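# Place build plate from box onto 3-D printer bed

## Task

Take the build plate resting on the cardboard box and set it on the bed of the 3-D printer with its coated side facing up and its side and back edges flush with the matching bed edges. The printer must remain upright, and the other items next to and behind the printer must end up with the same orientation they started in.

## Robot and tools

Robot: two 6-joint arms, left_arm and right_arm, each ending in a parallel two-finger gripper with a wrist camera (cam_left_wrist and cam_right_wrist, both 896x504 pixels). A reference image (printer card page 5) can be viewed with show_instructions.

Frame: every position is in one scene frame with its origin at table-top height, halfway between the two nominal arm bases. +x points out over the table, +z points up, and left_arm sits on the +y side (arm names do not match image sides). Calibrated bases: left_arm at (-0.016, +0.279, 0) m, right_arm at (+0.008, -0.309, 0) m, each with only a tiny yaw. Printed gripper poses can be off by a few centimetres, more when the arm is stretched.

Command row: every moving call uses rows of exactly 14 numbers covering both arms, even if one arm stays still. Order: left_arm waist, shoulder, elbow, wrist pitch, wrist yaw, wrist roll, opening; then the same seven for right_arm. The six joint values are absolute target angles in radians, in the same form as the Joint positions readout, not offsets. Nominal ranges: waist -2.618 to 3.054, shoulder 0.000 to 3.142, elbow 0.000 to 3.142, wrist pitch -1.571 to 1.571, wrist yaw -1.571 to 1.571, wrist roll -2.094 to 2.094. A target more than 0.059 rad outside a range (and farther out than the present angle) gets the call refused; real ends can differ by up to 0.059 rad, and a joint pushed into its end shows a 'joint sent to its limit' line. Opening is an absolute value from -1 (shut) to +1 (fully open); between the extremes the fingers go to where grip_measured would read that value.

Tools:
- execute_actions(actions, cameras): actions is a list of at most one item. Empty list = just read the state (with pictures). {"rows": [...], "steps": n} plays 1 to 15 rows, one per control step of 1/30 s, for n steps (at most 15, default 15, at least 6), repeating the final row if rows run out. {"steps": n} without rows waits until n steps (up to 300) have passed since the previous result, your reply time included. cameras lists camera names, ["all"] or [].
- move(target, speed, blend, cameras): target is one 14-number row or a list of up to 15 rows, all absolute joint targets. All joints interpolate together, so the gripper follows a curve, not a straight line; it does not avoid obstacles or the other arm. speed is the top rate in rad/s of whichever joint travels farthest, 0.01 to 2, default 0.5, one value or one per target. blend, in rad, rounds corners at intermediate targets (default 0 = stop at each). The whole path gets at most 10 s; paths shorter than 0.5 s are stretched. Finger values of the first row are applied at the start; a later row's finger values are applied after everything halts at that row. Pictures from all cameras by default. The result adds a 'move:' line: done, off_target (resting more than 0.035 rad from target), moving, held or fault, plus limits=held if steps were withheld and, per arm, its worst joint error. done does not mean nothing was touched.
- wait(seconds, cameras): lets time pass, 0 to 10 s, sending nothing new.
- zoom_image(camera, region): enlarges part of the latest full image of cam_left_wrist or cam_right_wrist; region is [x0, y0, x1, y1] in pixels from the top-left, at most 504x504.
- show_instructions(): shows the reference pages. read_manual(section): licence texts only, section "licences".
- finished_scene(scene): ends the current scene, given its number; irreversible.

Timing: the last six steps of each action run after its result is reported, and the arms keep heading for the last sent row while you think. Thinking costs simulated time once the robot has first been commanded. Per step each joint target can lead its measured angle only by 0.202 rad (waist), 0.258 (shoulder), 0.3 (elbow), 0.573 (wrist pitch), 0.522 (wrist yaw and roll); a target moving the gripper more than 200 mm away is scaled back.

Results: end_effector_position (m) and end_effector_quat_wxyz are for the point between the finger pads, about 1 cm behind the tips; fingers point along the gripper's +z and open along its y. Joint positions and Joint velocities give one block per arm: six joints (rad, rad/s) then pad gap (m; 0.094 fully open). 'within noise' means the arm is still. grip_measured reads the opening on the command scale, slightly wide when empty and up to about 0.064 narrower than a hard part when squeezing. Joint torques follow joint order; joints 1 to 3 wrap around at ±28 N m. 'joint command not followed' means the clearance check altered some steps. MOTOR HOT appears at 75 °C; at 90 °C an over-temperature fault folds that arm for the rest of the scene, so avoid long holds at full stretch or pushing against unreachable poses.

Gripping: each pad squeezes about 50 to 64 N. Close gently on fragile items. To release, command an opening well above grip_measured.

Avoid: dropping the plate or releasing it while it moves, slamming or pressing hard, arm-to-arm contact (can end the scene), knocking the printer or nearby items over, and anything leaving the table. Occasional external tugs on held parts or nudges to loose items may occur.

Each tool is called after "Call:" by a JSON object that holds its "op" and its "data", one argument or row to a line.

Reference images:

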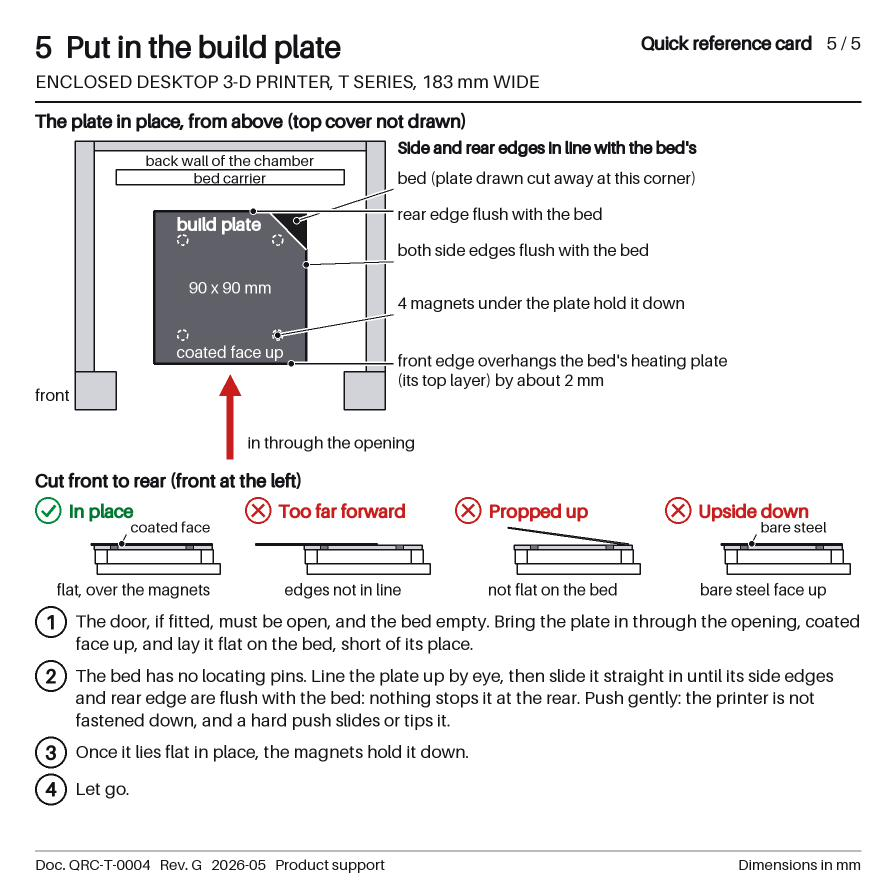

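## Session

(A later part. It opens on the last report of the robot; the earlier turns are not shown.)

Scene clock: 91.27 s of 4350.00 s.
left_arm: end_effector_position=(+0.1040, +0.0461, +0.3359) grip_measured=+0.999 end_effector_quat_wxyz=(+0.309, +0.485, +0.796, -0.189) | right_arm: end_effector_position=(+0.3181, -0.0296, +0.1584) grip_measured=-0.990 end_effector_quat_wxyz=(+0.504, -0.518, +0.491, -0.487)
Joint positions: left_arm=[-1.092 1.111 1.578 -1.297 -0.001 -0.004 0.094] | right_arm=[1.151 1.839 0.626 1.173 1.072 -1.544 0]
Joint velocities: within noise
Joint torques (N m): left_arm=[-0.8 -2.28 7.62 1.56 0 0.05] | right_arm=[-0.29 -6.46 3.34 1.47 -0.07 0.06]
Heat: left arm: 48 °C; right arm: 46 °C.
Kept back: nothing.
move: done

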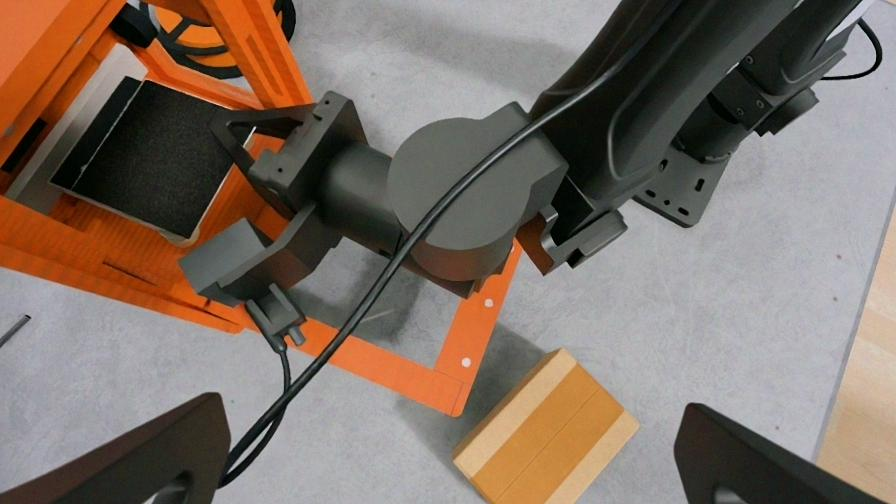

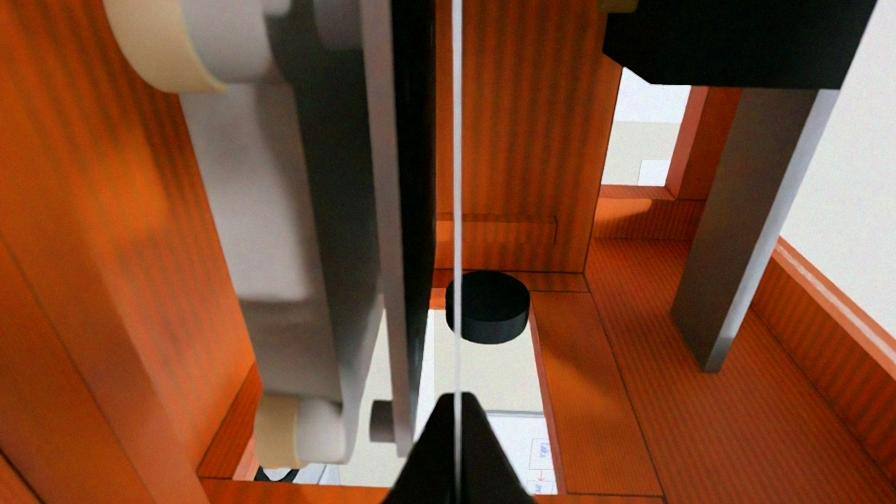

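Call:
{"op": "move", "data": {
  "target": [
    [-1.1,1.1,1.6,-1.3,0,0,1,1.148,1.873,0.607,1.237,1.064,-1.54,-1]
  ],
  "speed": 0.05
}}

Call:
{"op": "zoom_image", "data": {
  "camera": "cam_left_wrist",
  "region": [40, 60, 240, 260]
}}

Call:
{"op": "zoom_image", "data": {
  "camera": "cam_right_wrist",
  "region": [320, 0, 560, 504]
}}

Scene clock: 92.83 s of 4350.00 s.
left_arm: end_effector_position=(+0.1040, +0.0461, +0.3359) grip_measured=+0.999 end_effector_quat_wxyz=(+0.309, +0.485, +0.796, -0.189) | right_arm: end_effector_position=(+0.3180, -0.0298, +0.1534) grip_measured=-0.990 end_effector_quat_wxyz=(+0.506, -0.516, +0.492, -0.486)
Joint positions: left_arm=[-1.092 1.111 1.578 -1.297 -0.001 -0.004 0.094] | right_arm=[1.151 1.863 0.619 1.209 1.072 -1.545 0]
Joint velocities: within noise
Joint torques (N m): left_arm=[-0.8 -2.28 7.64 1.56 0 0.05] | right_arm=[-0.31 -6.31 2.96 1.43 -0.06 0.07]
Heat: left arm: 48 °C; right arm: 46 °C.
Kept back: nothing.
move: done

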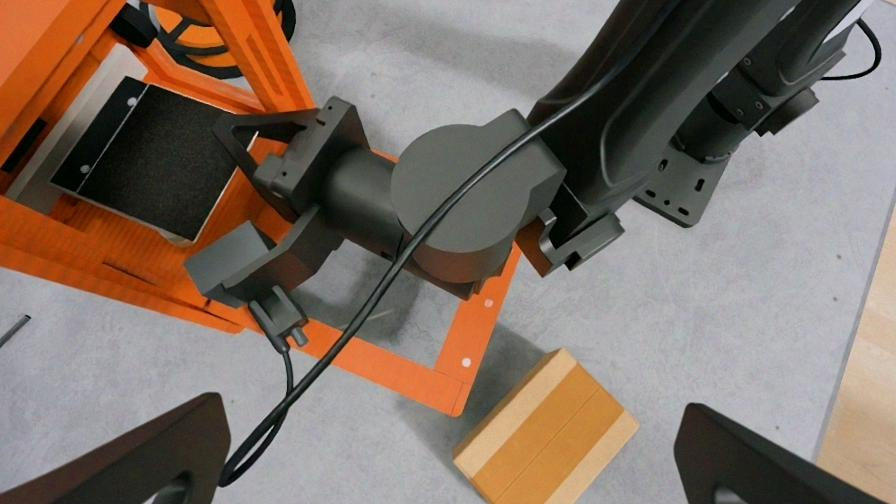

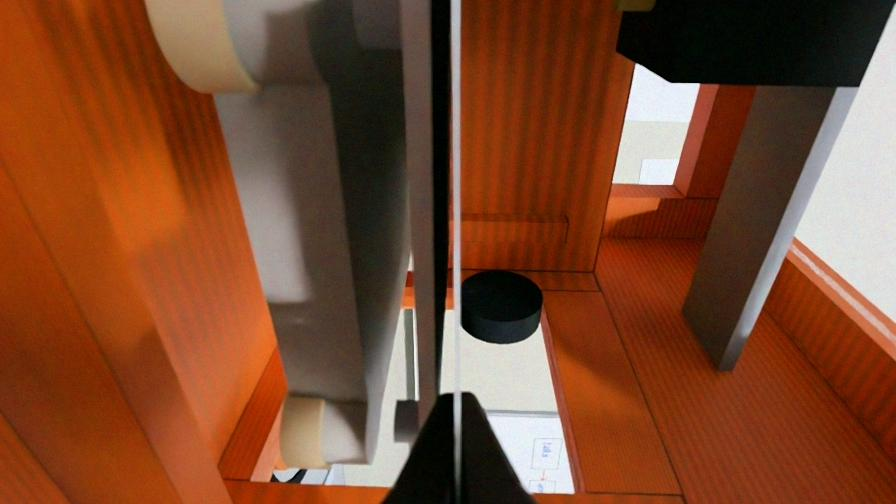

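Scaled by 2.520 from the camera's 896x504 image, which has a finer 1280x720 frame.

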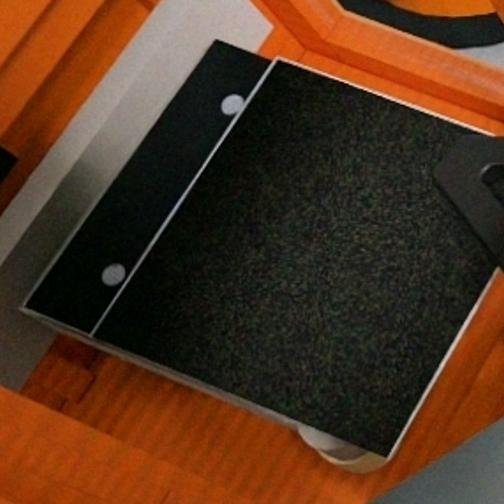

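Scaled by 1.000.

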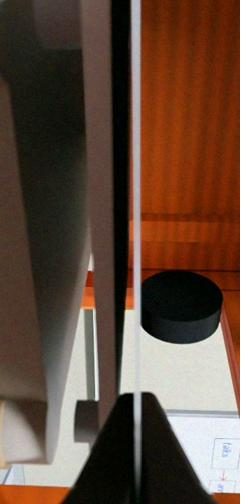

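Call:
{"op": "move", "data": {
  "target": [
    [-1.1,1.1,1.6,-1.3,0,0,1,1.148,1.889,0.602,1.255,1.064,-1.54,-1]
  ],
  "speed": 0.04
}}

Call:
{"op": "zoom_image", "data": {
  "camera": "cam_left_wrist",
  "region": [40, 60, 240, 260]
}}

Call:
{"op": "zoom_image", "data": {
  "camera": "cam_right_wrist",
  "region": [380, 0, 500, 252]
}}

Scene clock: 93.93 s of 4350.00 s.
left_arm: end_effector_position=(+0.1040, +0.0461, +0.3359) grip_measured=+0.999 end_effector_quat_wxyz=(+0.309, +0.485, +0.796, -0.189) | right_arm: end_effector_position=(+0.3183, -0.0292, +0.1531) grip_measured=-0.990 end_effector_quat_wxyz=(+0.511, -0.511, +0.494, -0.484)
Joint positions: left_arm=[-1.092 1.111 1.578 -1.297 -0.001 -0.004 0.094] | right_arm=[1.151 1.876 0.619 1.238 1.072 -1.545 0]
Joint velocities: within noise
Joint torques (N m): left_arm=[-0.79 -2.28 7.62 1.56 -0.01 0.05] | right_arm=[-0.28 -6.17 2.55 1.32 -0.08 0.05]
Heat: left arm: 48 °C; right arm: 46 °C.
Kept back: nothing.
move: done

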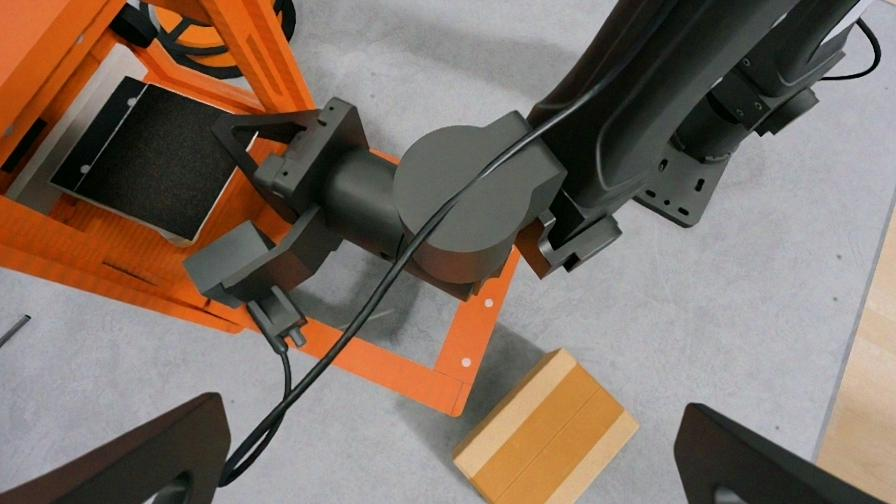

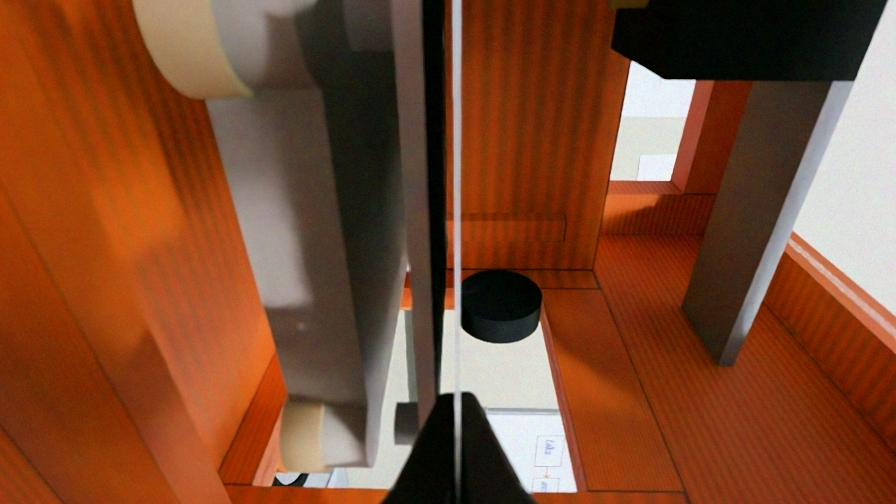

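Scaled by 2.520 from the camera's 896x504 image, which has a finer 1280x720 frame.

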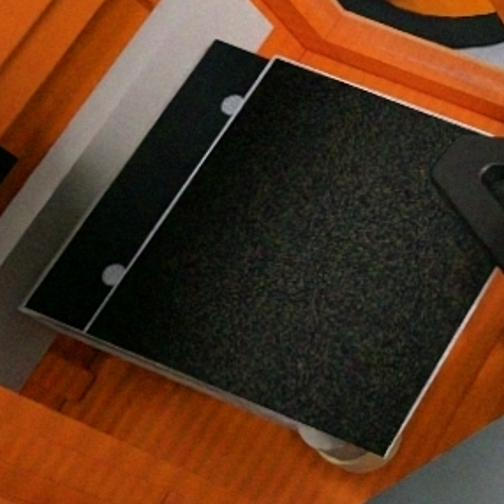

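Scaled by 2.000 from the camera's 896x504 image, which has a finer 1280x720 frame.

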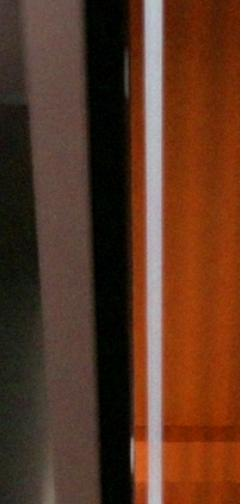

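Call:
{"op": "move", "data": {
  "target": [
    [-1.1,1.1,1.6,-1.3,0,0,1,1.148,1.903,0.602,1.255,1.064,-1.54,-1]
  ],
  "speed": 0.04,
  "cameras": ["cam_left_wrist","cam_right_wrist"]
}}

Call:
{"op": "zoom_image", "data": {
  "camera": "cam_right_wrist",
  "region": [380, 0, 500, 252]
}}

Scene clock: 95.33 s of 4350.00 s.
left_arm: end_effector_position=(+0.1040, +0.0461, +0.3359) grip_measured=+0.999 end_effector_quat_wxyz=(+0.309, +0.485, +0.796, -0.189) | right_arm: end_effector_position=(+0.3184, -0.0289, +0.1528) grip_measured=-0.990 end_effector_quat_wxyz=(+0.515, -0.507, +0.495, -0.483)
Joint positions: left_arm=[-1.092 1.111 1.578 -1.297 -0.001 -0.004 0.094] | right_arm=[1.151 1.885 0.619 1.258 1.072 -1.545 0]
Joint velocities: within noise
Joint torques (N m): left_arm=[-0.8 -2.28 7.62 1.56 0 0.05] | right_arm=[-0.31 -5.76 2.51 1.14 -0.07 0.06]
Heat: left arm: 47 °C; right arm: 46 °C.
Kept back: nothing.
move: done

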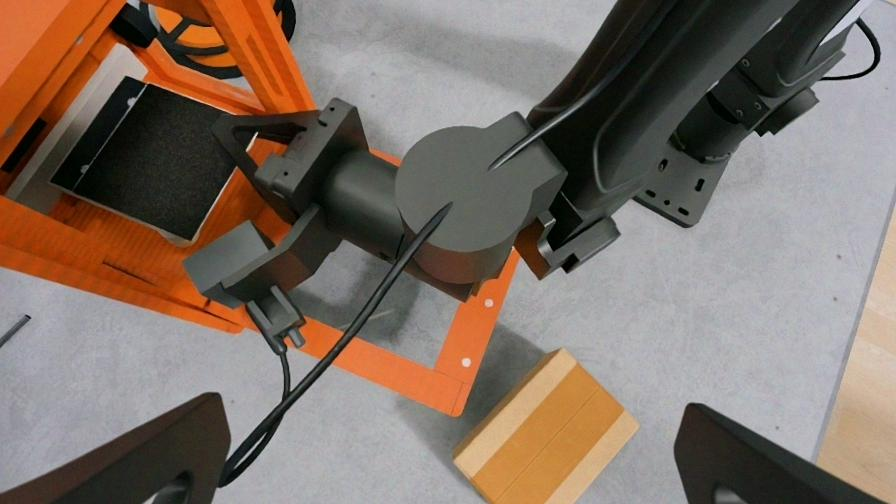

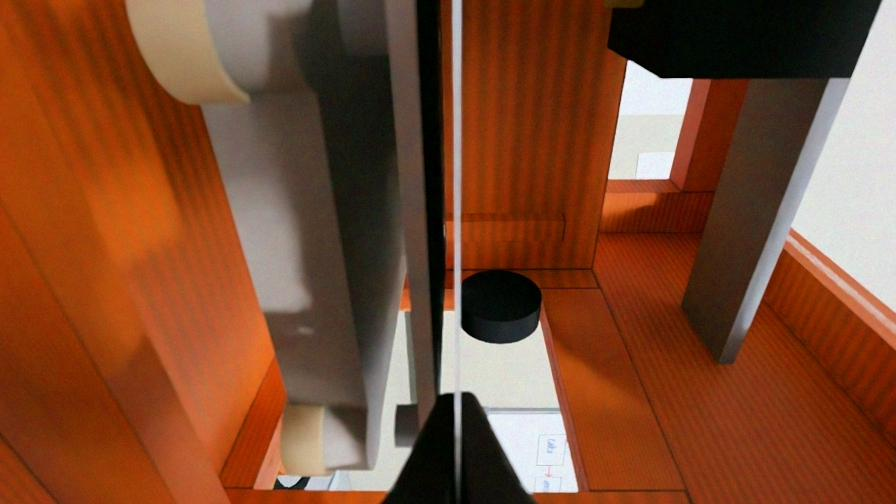

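Scaled by 2.000 from the camera's 896x504 image, which has a finer 1280x720 frame.

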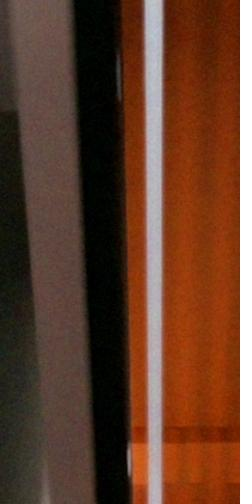

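Call:
{"op": "zoom_image", "data": {
  "camera": "cam_right_wrist",
  "region": [340, 300, 560, 504]
}}

Call:
{"op": "zoom_image", "data": {
  "camera": "cam_left_wrist",
  "region": [160, 60, 460, 300]
}}

Scaled by 2.291 from the camera's 896x504 image, which has a finer 1280x720 frame.

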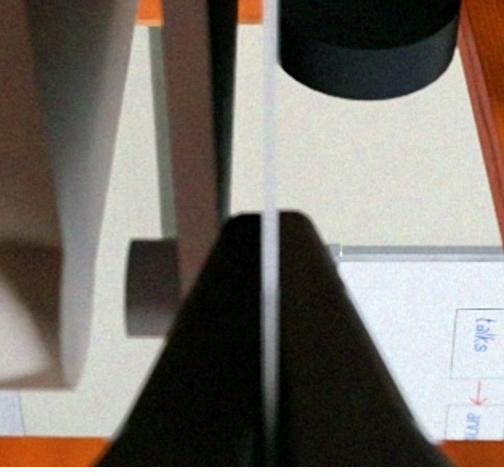

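Scaled by 1.680 from the camera's 896x504 image, which has a finer 1280x720 frame.

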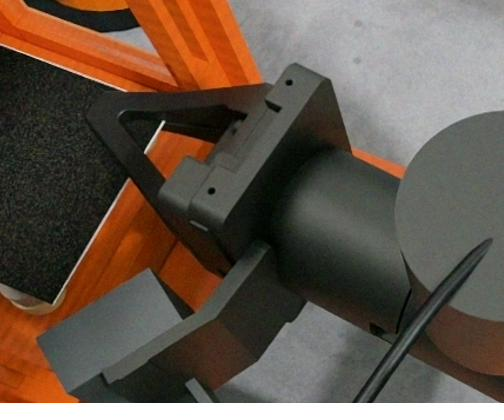

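Call:
{"op": "move", "data": {
  "target": [
    [-1.1,1.1,1.6,-1.3,0,0,1,1.184,1.775,0.655,1.14,1.105,-1.544,-1],
    [-1.1,1.1,1.6,-1.3,0,0,1,1.184,1.852,0.596,1.234,1.105,-1.544,-1]
  ],
  "speed": [0.1,0.08],
  "cameras": ["cam_left_wrist","cam_right_wrist"]
}}

Call:
{"op": "zoom_image", "data": {
  "camera": "cam_left_wrist",
  "region": [40, 60, 240, 260]
}}

Call:
{"op": "zoom_image", "data": {
  "camera": "cam_right_wrist",
  "region": [380, 0, 500, 252]
}}

Scene clock: 99.47 s of 4350.00 s.
left_arm: end_effector_position=(+0.1040, +0.0461, +0.3359) grip_measured=+0.999 end_effector_quat_wxyz=(+0.309, +0.485, +0.796, -0.189) | right_arm: end_effector_position=(+0.3089, -0.0288, +0.1555) grip_measured=-0.990 end_effector_quat_wxyz=(+0.506, -0.518, +0.490, -0.486)
Joint positions: left_arm=[-1.092 1.111 1.578 -1.297 -0.001 -0.004 0.094] | right_arm=[1.179 1.844 0.605 1.204 1.094 -1.547 0]
Joint velocities: within noise
Joint torques (N m): left_arm=[-0.81 -2.26 7.62 1.56 0 0.05] | right_arm=[0.54 -6.39 3.21 1.44 0.13 0.05]
Heat: left arm: 47 °C; right arm: 46 °C.
Kept back: nothing.
move: done

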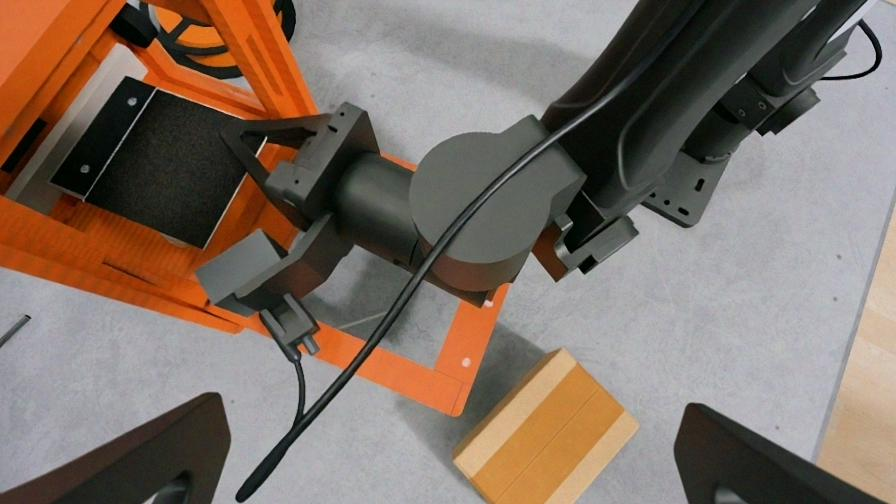

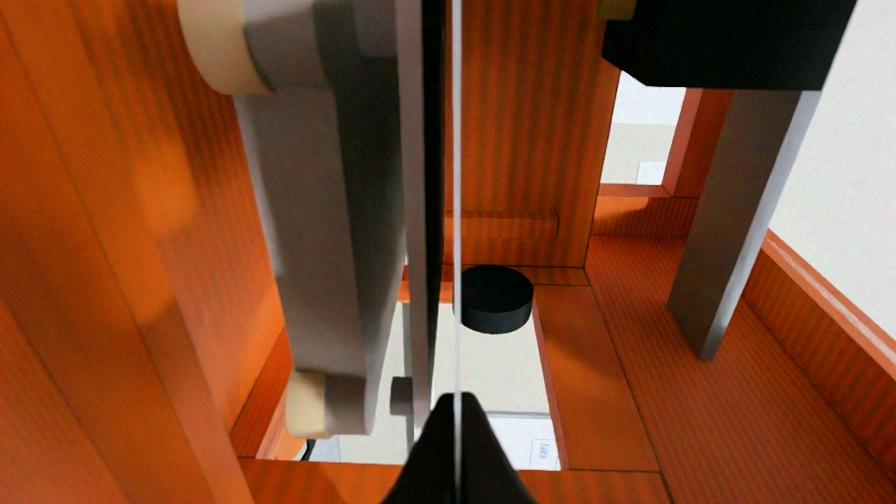

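Scaled by 2.520 from the camera's 896x504 image, which has a finer 1280x720 frame.

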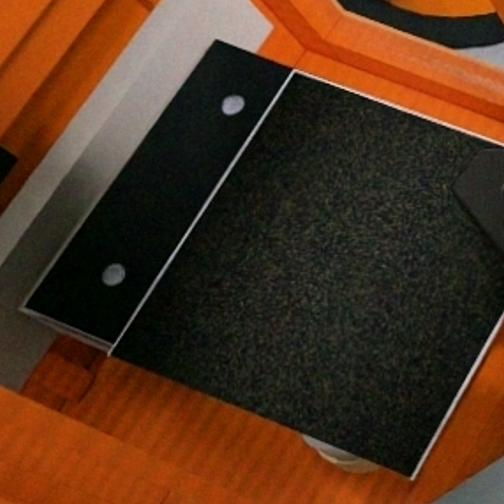

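Scaled by 2.000 from the camera's 896x504 image, which has a finer 1280x720 frame.

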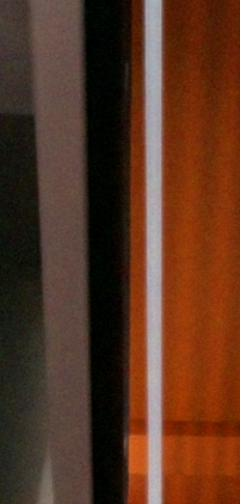

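Call:
{"op": "move", "data": {
  "target": [
    [-1.1,1.1,1.6,-1.3,0,0,1,1.182,1.881,0.583,1.285,1.105,-1.544,-1]
  ],
  "speed": 0.04,
  "cameras": ["cam_left_wrist","cam_right_wrist"]
}}

Call:
{"op": "zoom_image", "data": {
  "camera": "cam_left_wrist",
  "region": [40, 60, 240, 260]
}}

Call:
{"op": "zoom_image", "data": {
  "camera": "cam_right_wrist",
  "region": [380, 0, 500, 252]
}}

Scene clock: 101.80 s of 4350.00 s.
left_arm: end_effector_position=(+0.1040, +0.0461, +0.3359) grip_measured=+0.999 end_effector_quat_wxyz=(+0.309, +0.485, +0.796, -0.189) | right_arm: end_effector_position=(+0.3085, -0.0301, +0.1500) grip_measured=-0.990 end_effector_quat_wxyz=(+0.510, -0.513, +0.491, -0.485)
Joint positions: left_arm=[-1.092 1.111 1.578 -1.297 -0.001 -0.004 0.094] | right_arm=[1.179 1.873 0.595 1.256 1.096 -1.548 0]
Joint velocities: within noise
Joint torques (N m): left_arm=[-0.79 -2.26 7.62 1.56 0 0.05] | right_arm=[0.34 -6.5 2.81 1.42 0.1 0.06]
Heat: left arm: 47 °C; right arm: 46 °C.
Kept back: nothing.
move: done

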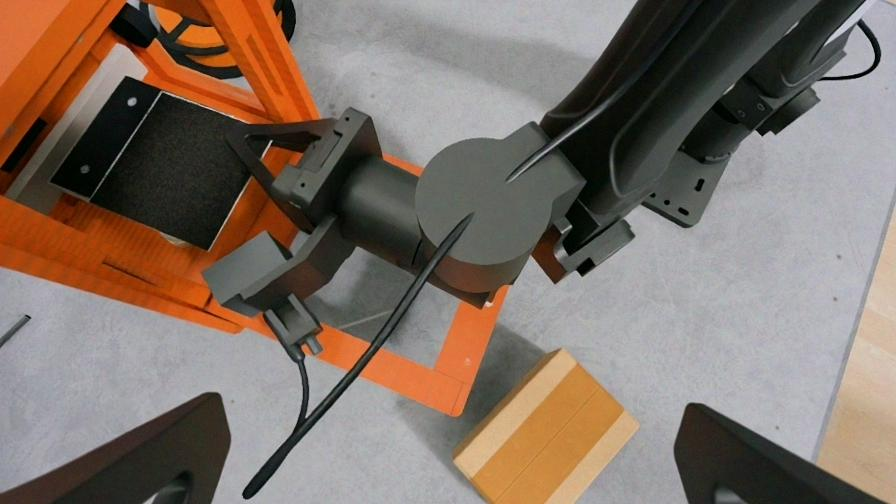

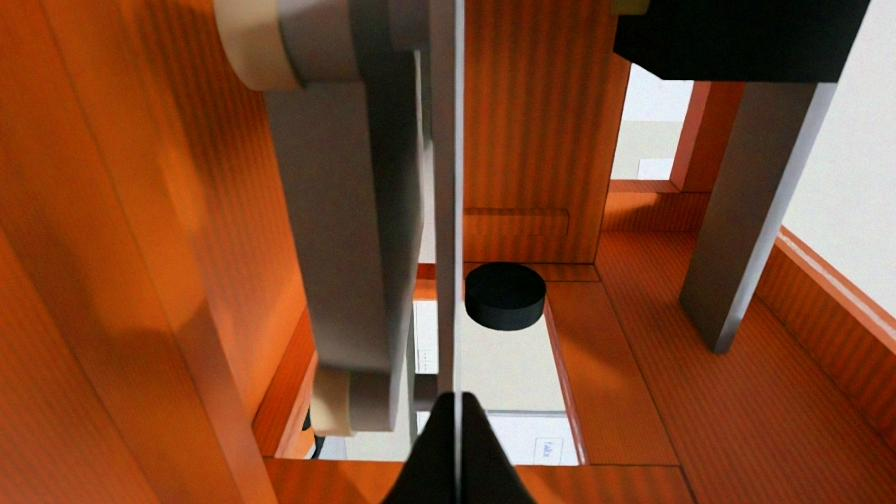

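Scaled by 2.520 from the camera's 896x504 image, which has a finer 1280x720 frame.

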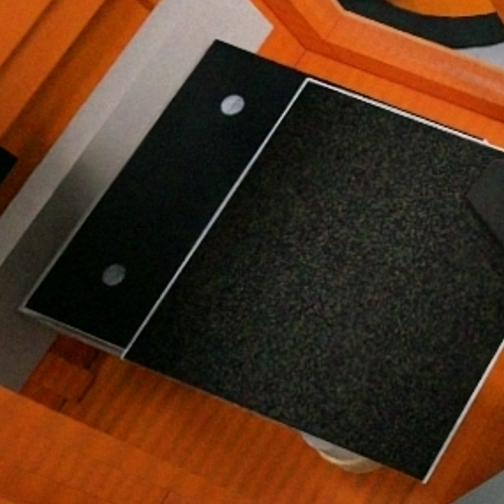

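Scaled by 2.000 from the camera's 896x504 image, which has a finer 1280x720 frame.

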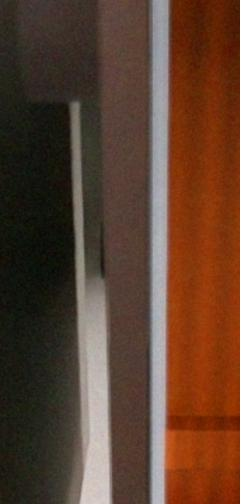

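Call:
{"op": "move", "data": {
  "target": [
    [-1.1,1.1,1.6,-1.3,0,0,1,1.182,1.881,0.583,1.285,1.105,-1.544,-0.93],
    [-1.1,1.1,1.6,-1.3,0,0,1,1.182,1.881,0.583,1.285,1.105,-1.544,-0.75]
  ],
  "speed": 0.1,
  "cameras": ["cam_left_wrist","cam_right_wrist"]
}}

Call:
{"op": "zoom_image", "data": {
  "camera": "cam_left_wrist",
  "region": [40, 60, 240, 260]
}}

Call:
{"op": "zoom_image", "data": {
  "camera": "cam_right_wrist",
  "region": [320, 0, 620, 504]
}}

Scene clock: 104.13 s of 4350.00 s.
left_arm: end_effector_position=(+0.1040, +0.0461, +0.3359) grip_measured=+0.999 end_effector_quat_wxyz=(+0.309, +0.485, +0.796, -0.189) | right_arm: end_effector_position=(+0.3085, -0.0302, +0.1503) grip_measured=-0.752 end_effector_quat_wxyz=(+0.511, -0.512, +0.492, -0.484)
Joint positions: left_arm=[-1.092 1.111 1.578 -1.297 -0.001 -0.004 0.094] | right_arm=[1.179 1.874 0.594 1.261 1.096 -1.548 0.012]
Joint velocities: within noise
Joint torques (N m): left_arm=[-0.81 -2.28 7.64 1.56 0 0.05] | right_arm=[0.35 -6.5 2.86 1.37 0.11 0.04]
Heat: left arm: 47 °C; right arm: 46 °C.
Kept back: nothing.
move: done

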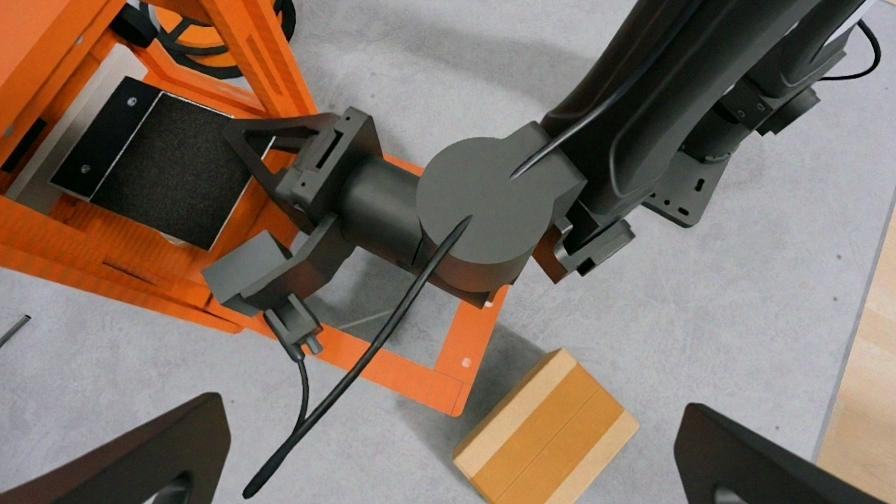

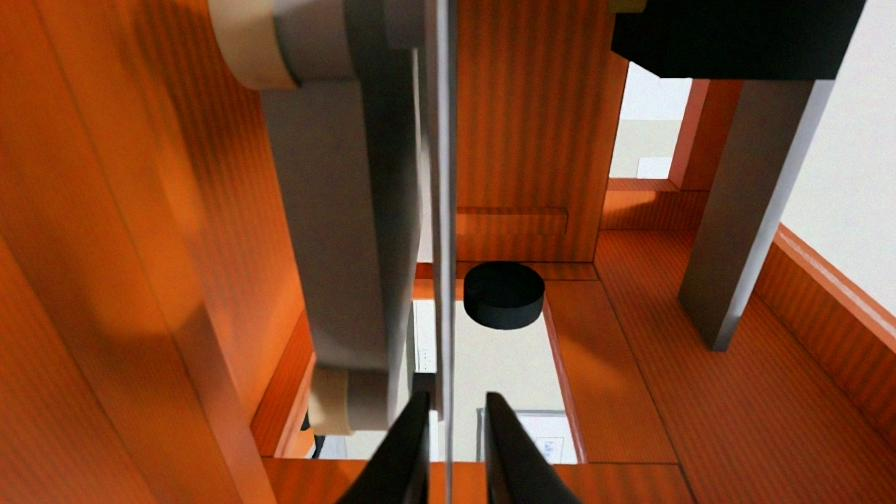

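Scaled by 2.520 from the camera's 896x504 image, which has a finer 1280x720 frame.

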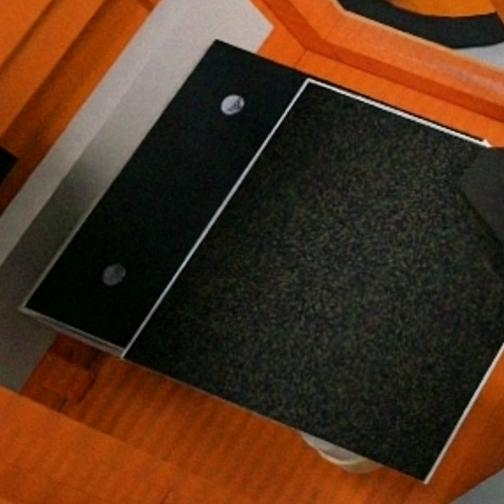

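Scaled by 1.000.

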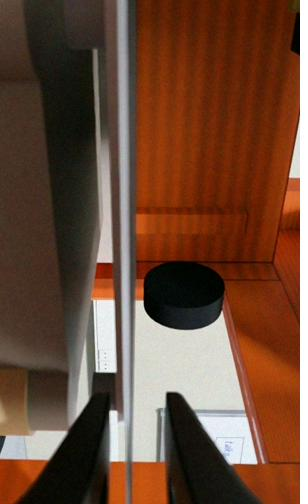

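Call:
{"op": "move", "data": {
  "target": [
    [-1.1,1.1,1.6,-1.3,0,0,1,1.246,1.836,0.545,1.287,1.167,-1.543,-0.75]
  ],
  "speed": 0.05,
  "cameras": ["cam_left_wrist","cam_right_wrist"]
}}

Call:
{"op": "zoom_image", "data": {
  "camera": "cam_left_wrist",
  "region": [100, 60, 300, 260]
}}

Call:
{"op": "zoom_image", "data": {
  "camera": "cam_right_wrist",
  "region": [380, 250, 540, 504]
}}

Scene clock: 106.60 s of 4350.00 s.
left_arm: end_effector_position=(+0.1040, +0.0461, +0.3359) grip_measured=+0.999 end_effector_quat_wxyz=(+0.309, +0.485, +0.796, -0.189) | right_arm: end_effector_position=(+0.2883, -0.0303, +0.1440) grip_measured=-0.751 end_effector_quat_wxyz=(+0.505, -0.520, +0.487, -0.487)
Joint positions: left_arm=[-1.092 1.111 1.578 -1.297 -0.001 -0.004 0.094] | right_arm=[1.241 1.868 0.557 1.271 1.154 -1.548 0.012]
Joint velocities: within noise
Joint torques (N m): left_arm=[-0.8 -2.26 7.64 1.56 0 0.05] | right_arm=[0.54 -9.95 2.65 1.27 0.14 0.06]
Heat: left arm: 47 °C; right arm: 46 °C.
Kept back: nothing.
move: done

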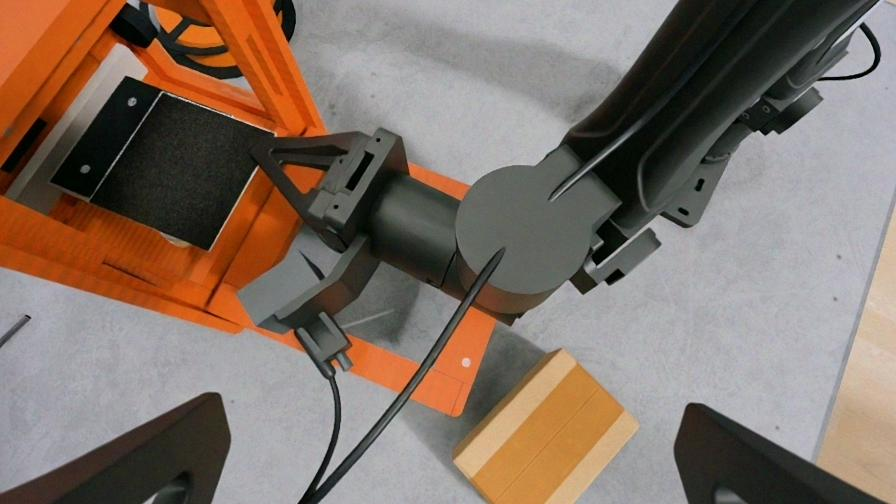

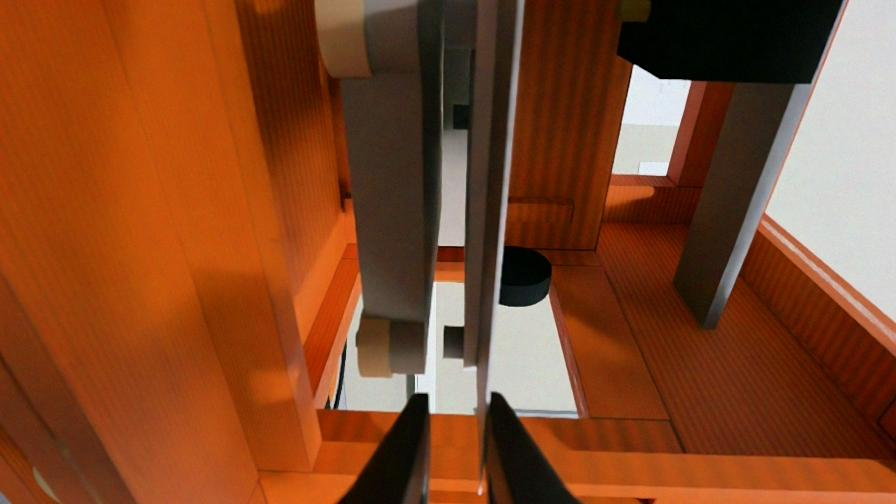

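Scaled by 2.520 from the camera's 896x504 image, which has a finer 1280x720 frame.

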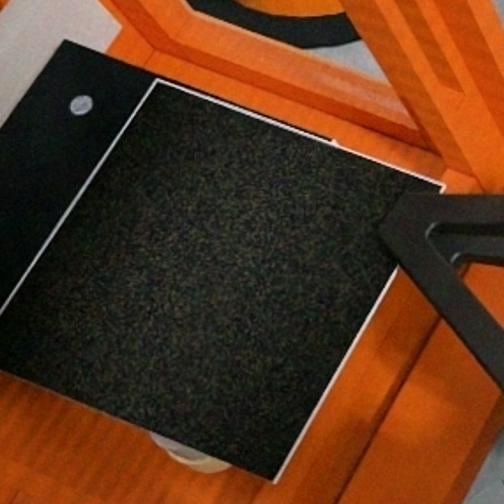

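Scaled by 1.984 from the camera's 896x504 image, which has a finer 1280x720 frame.

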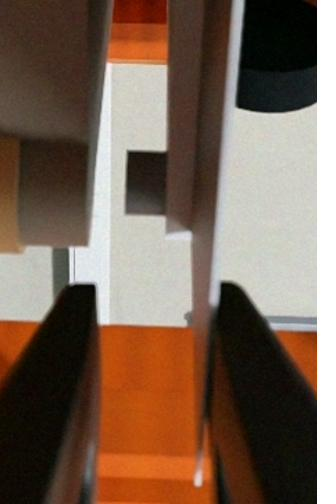

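Call:
{"op": "move", "data": {
  "target": [
    [-1.1,1.1,1.6,-1.3,0,0,1,1.246,1.815,0.545,1.287,1.167,-1.543,-0.75]
  ],
  "speed": 0.05,
  "cameras": ["cam_right_wrist"]
}}

Scene clock: 107.63 s of 4350.00 s.
left_arm: end_effector_position=(+0.1040, +0.0461, +0.3359) grip_measured=+0.999 end_effector_quat_wxyz=(+0.309, +0.485, +0.796, -0.189) | right_arm: end_effector_position=(+0.2881, -0.0313, +0.1511) grip_measured=-0.751 end_effector_quat_wxyz=(+0.511, -0.513, +0.491, -0.484)
Joint positions: left_arm=[-1.092 1.111 1.578 -1.297 -0.001 -0.004 0.094] | right_arm=[1.241 1.847 0.557 1.271 1.157 -1.548 0.012]
Joint velocities: within noise
Joint torques (N m): left_arm=[-0.8 -2.28 7.62 1.56 0 0.05] | right_arm=[0.51 -9.84 2.73 1.26 0.11 0.06]
Heat: left arm: 47 °C; right arm: 46 °C.
Kept back: nothing.
move: done
Images, in order (width x height): cam_right_wrist 896x504.

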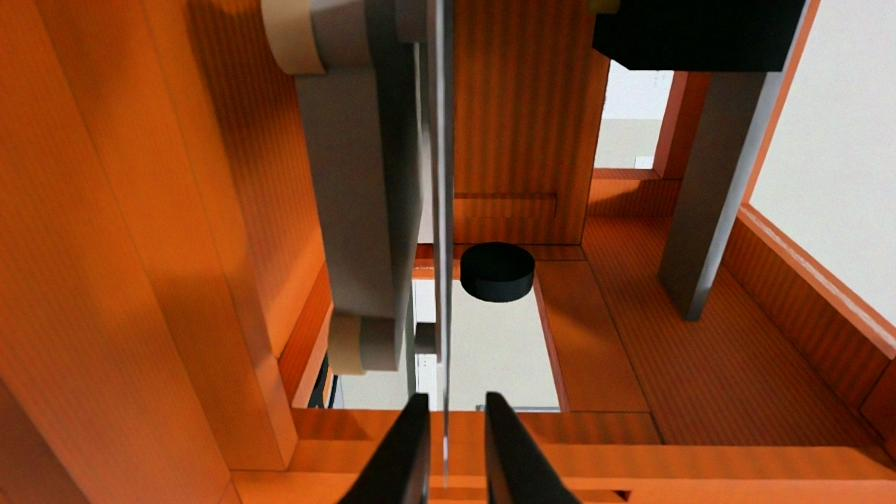

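Call:
{"op": "move", "data": {
  "target": [
    [-1.1,1.1,1.6,-1.3,0,0,1,1.246,1.860,0.545,1.287,1.167,-1.543,-0.75],
    [-1.1,1.1,1.6,-1.3,0,0,1,1.246,1.860,0.545,1.287,1.167,-1.543,-0.93],
    [-1.1,1.1,1.6,-1.3,0,0,1,1.246,1.860,0.545,1.287,1.167,-1.543,-1]
  ],
  "speed": 0.05,
  "cameras": ["cam_left_wrist","cam_right_wrist"]
}}

Call:
{"op": "zoom_image", "data": {
  "camera": "cam_left_wrist",
  "region": [30, 60, 230, 260]
}}

Scene clock: 110.57 s of 4350.00 s.
left_arm: end_effector_position=(+0.1040, +0.0461, +0.3359) grip_measured=+0.999 end_effector_quat_wxyz=(+0.309, +0.485, +0.796, -0.189) | right_arm: end_effector_position=(+0.2882, -0.0313, +0.1490) grip_measured=-0.992 end_effector_quat_wxyz=(+0.509, -0.515, +0.490, -0.486)
Joint positions: left_arm=[-1.092 1.111 1.578 -1.297 -0.001 -0.004 0.094] | right_arm=[1.241 1.852 0.557 1.269 1.157 -1.548 0]
Joint velocities: within noise
Joint torques (N m): left_arm=[-0.8 -2.28 7.62 1.56 0 0.05] | right_arm=[0.53 -6.2 2.76 1.3 0.11 0.06]
Heat: left arm: 47 °C; right arm: 46 °C.
Kept back: nothing.
move: done

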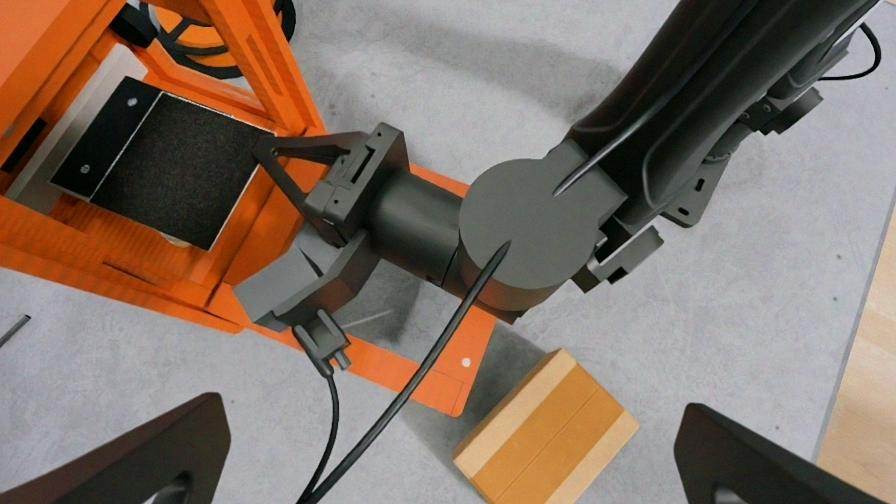

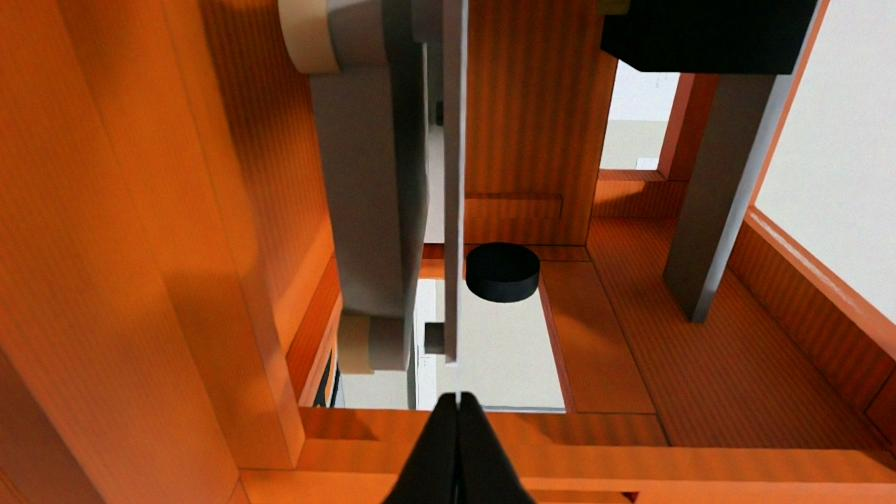

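Scaled by 2.520 from the camera's 896x504 image, which has a finer 1280x720 frame.

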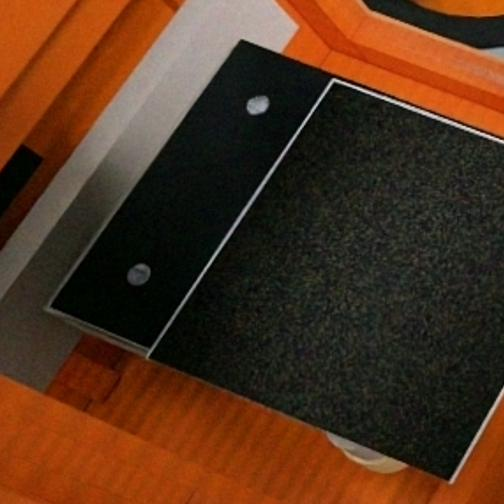

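Call:
{"op": "move", "data": {
  "target": [
    [-1.1,1.1,1.6,-1.3,0,0,1,1.171,1.878,0.626,1.258,1.083,-1.543,-1]
  ],
  "speed": 0.05,
  "cameras": ["cam_left_wrist","cam_right_wrist"]
}}

Call:
{"op": "zoom_image", "data": {
  "camera": "cam_left_wrist",
  "region": [30, 60, 230, 260]
}}

Scene clock: 113.07 s of 4350.00 s.
left_arm: end_effector_position=(+0.1040, +0.0461, +0.3359) grip_measured=+0.999 end_effector_quat_wxyz=(+0.309, +0.485, +0.796, -0.189) | right_arm: end_effector_position=(+0.3062, -0.0305, +0.1493) grip_measured=-0.992 end_effector_quat_wxyz=(+0.509, -0.516, +0.490, -0.485)
Joint positions: left_arm=[-1.092 1.111 1.578 -1.297 -0.001 -0.004 0.094] | right_arm=[1.185 1.868 0.588 1.253 1.099 -1.548 0]
Joint velocities: within noise
Joint torques (N m): left_arm=[-0.8 -2.28 7.64 1.56 0 0.05] | right_arm=[-1.28 -6.23 6.87 1.2 -0.16 0.05]
Heat: left arm: 47 °C; right arm: 46 °C.
Kept back: nothing.
move: off_target (right_arm); right_arm: the elbow is farthest, 0.038 rad from its target

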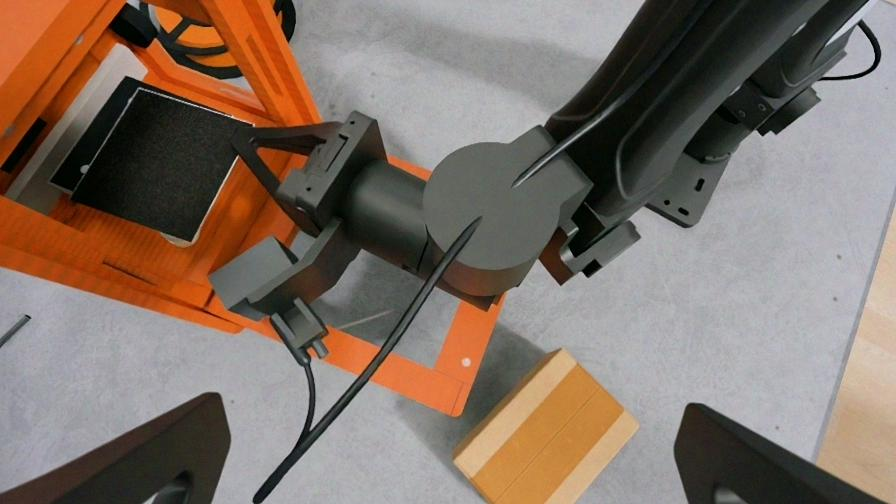

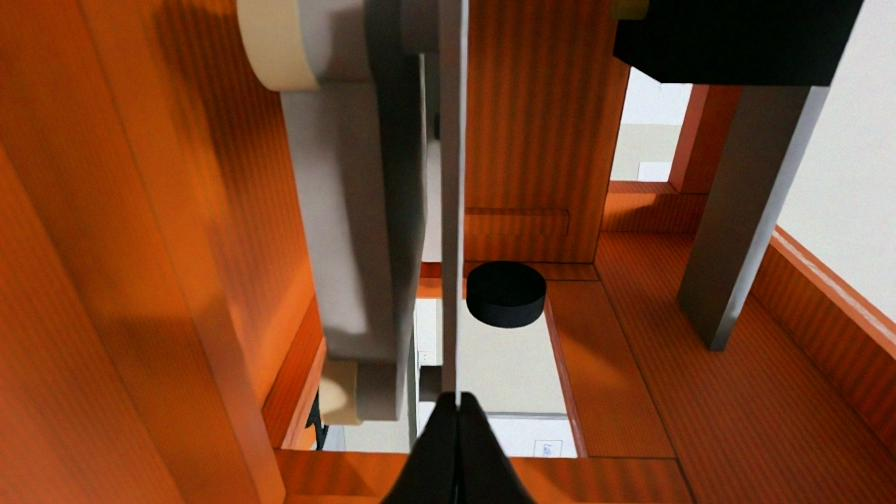

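Scaled by 2.520 from the camera's 896x504 image, which has a finer 1280x720 frame.

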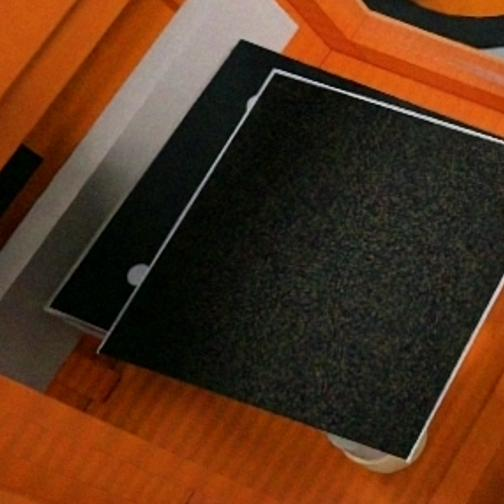

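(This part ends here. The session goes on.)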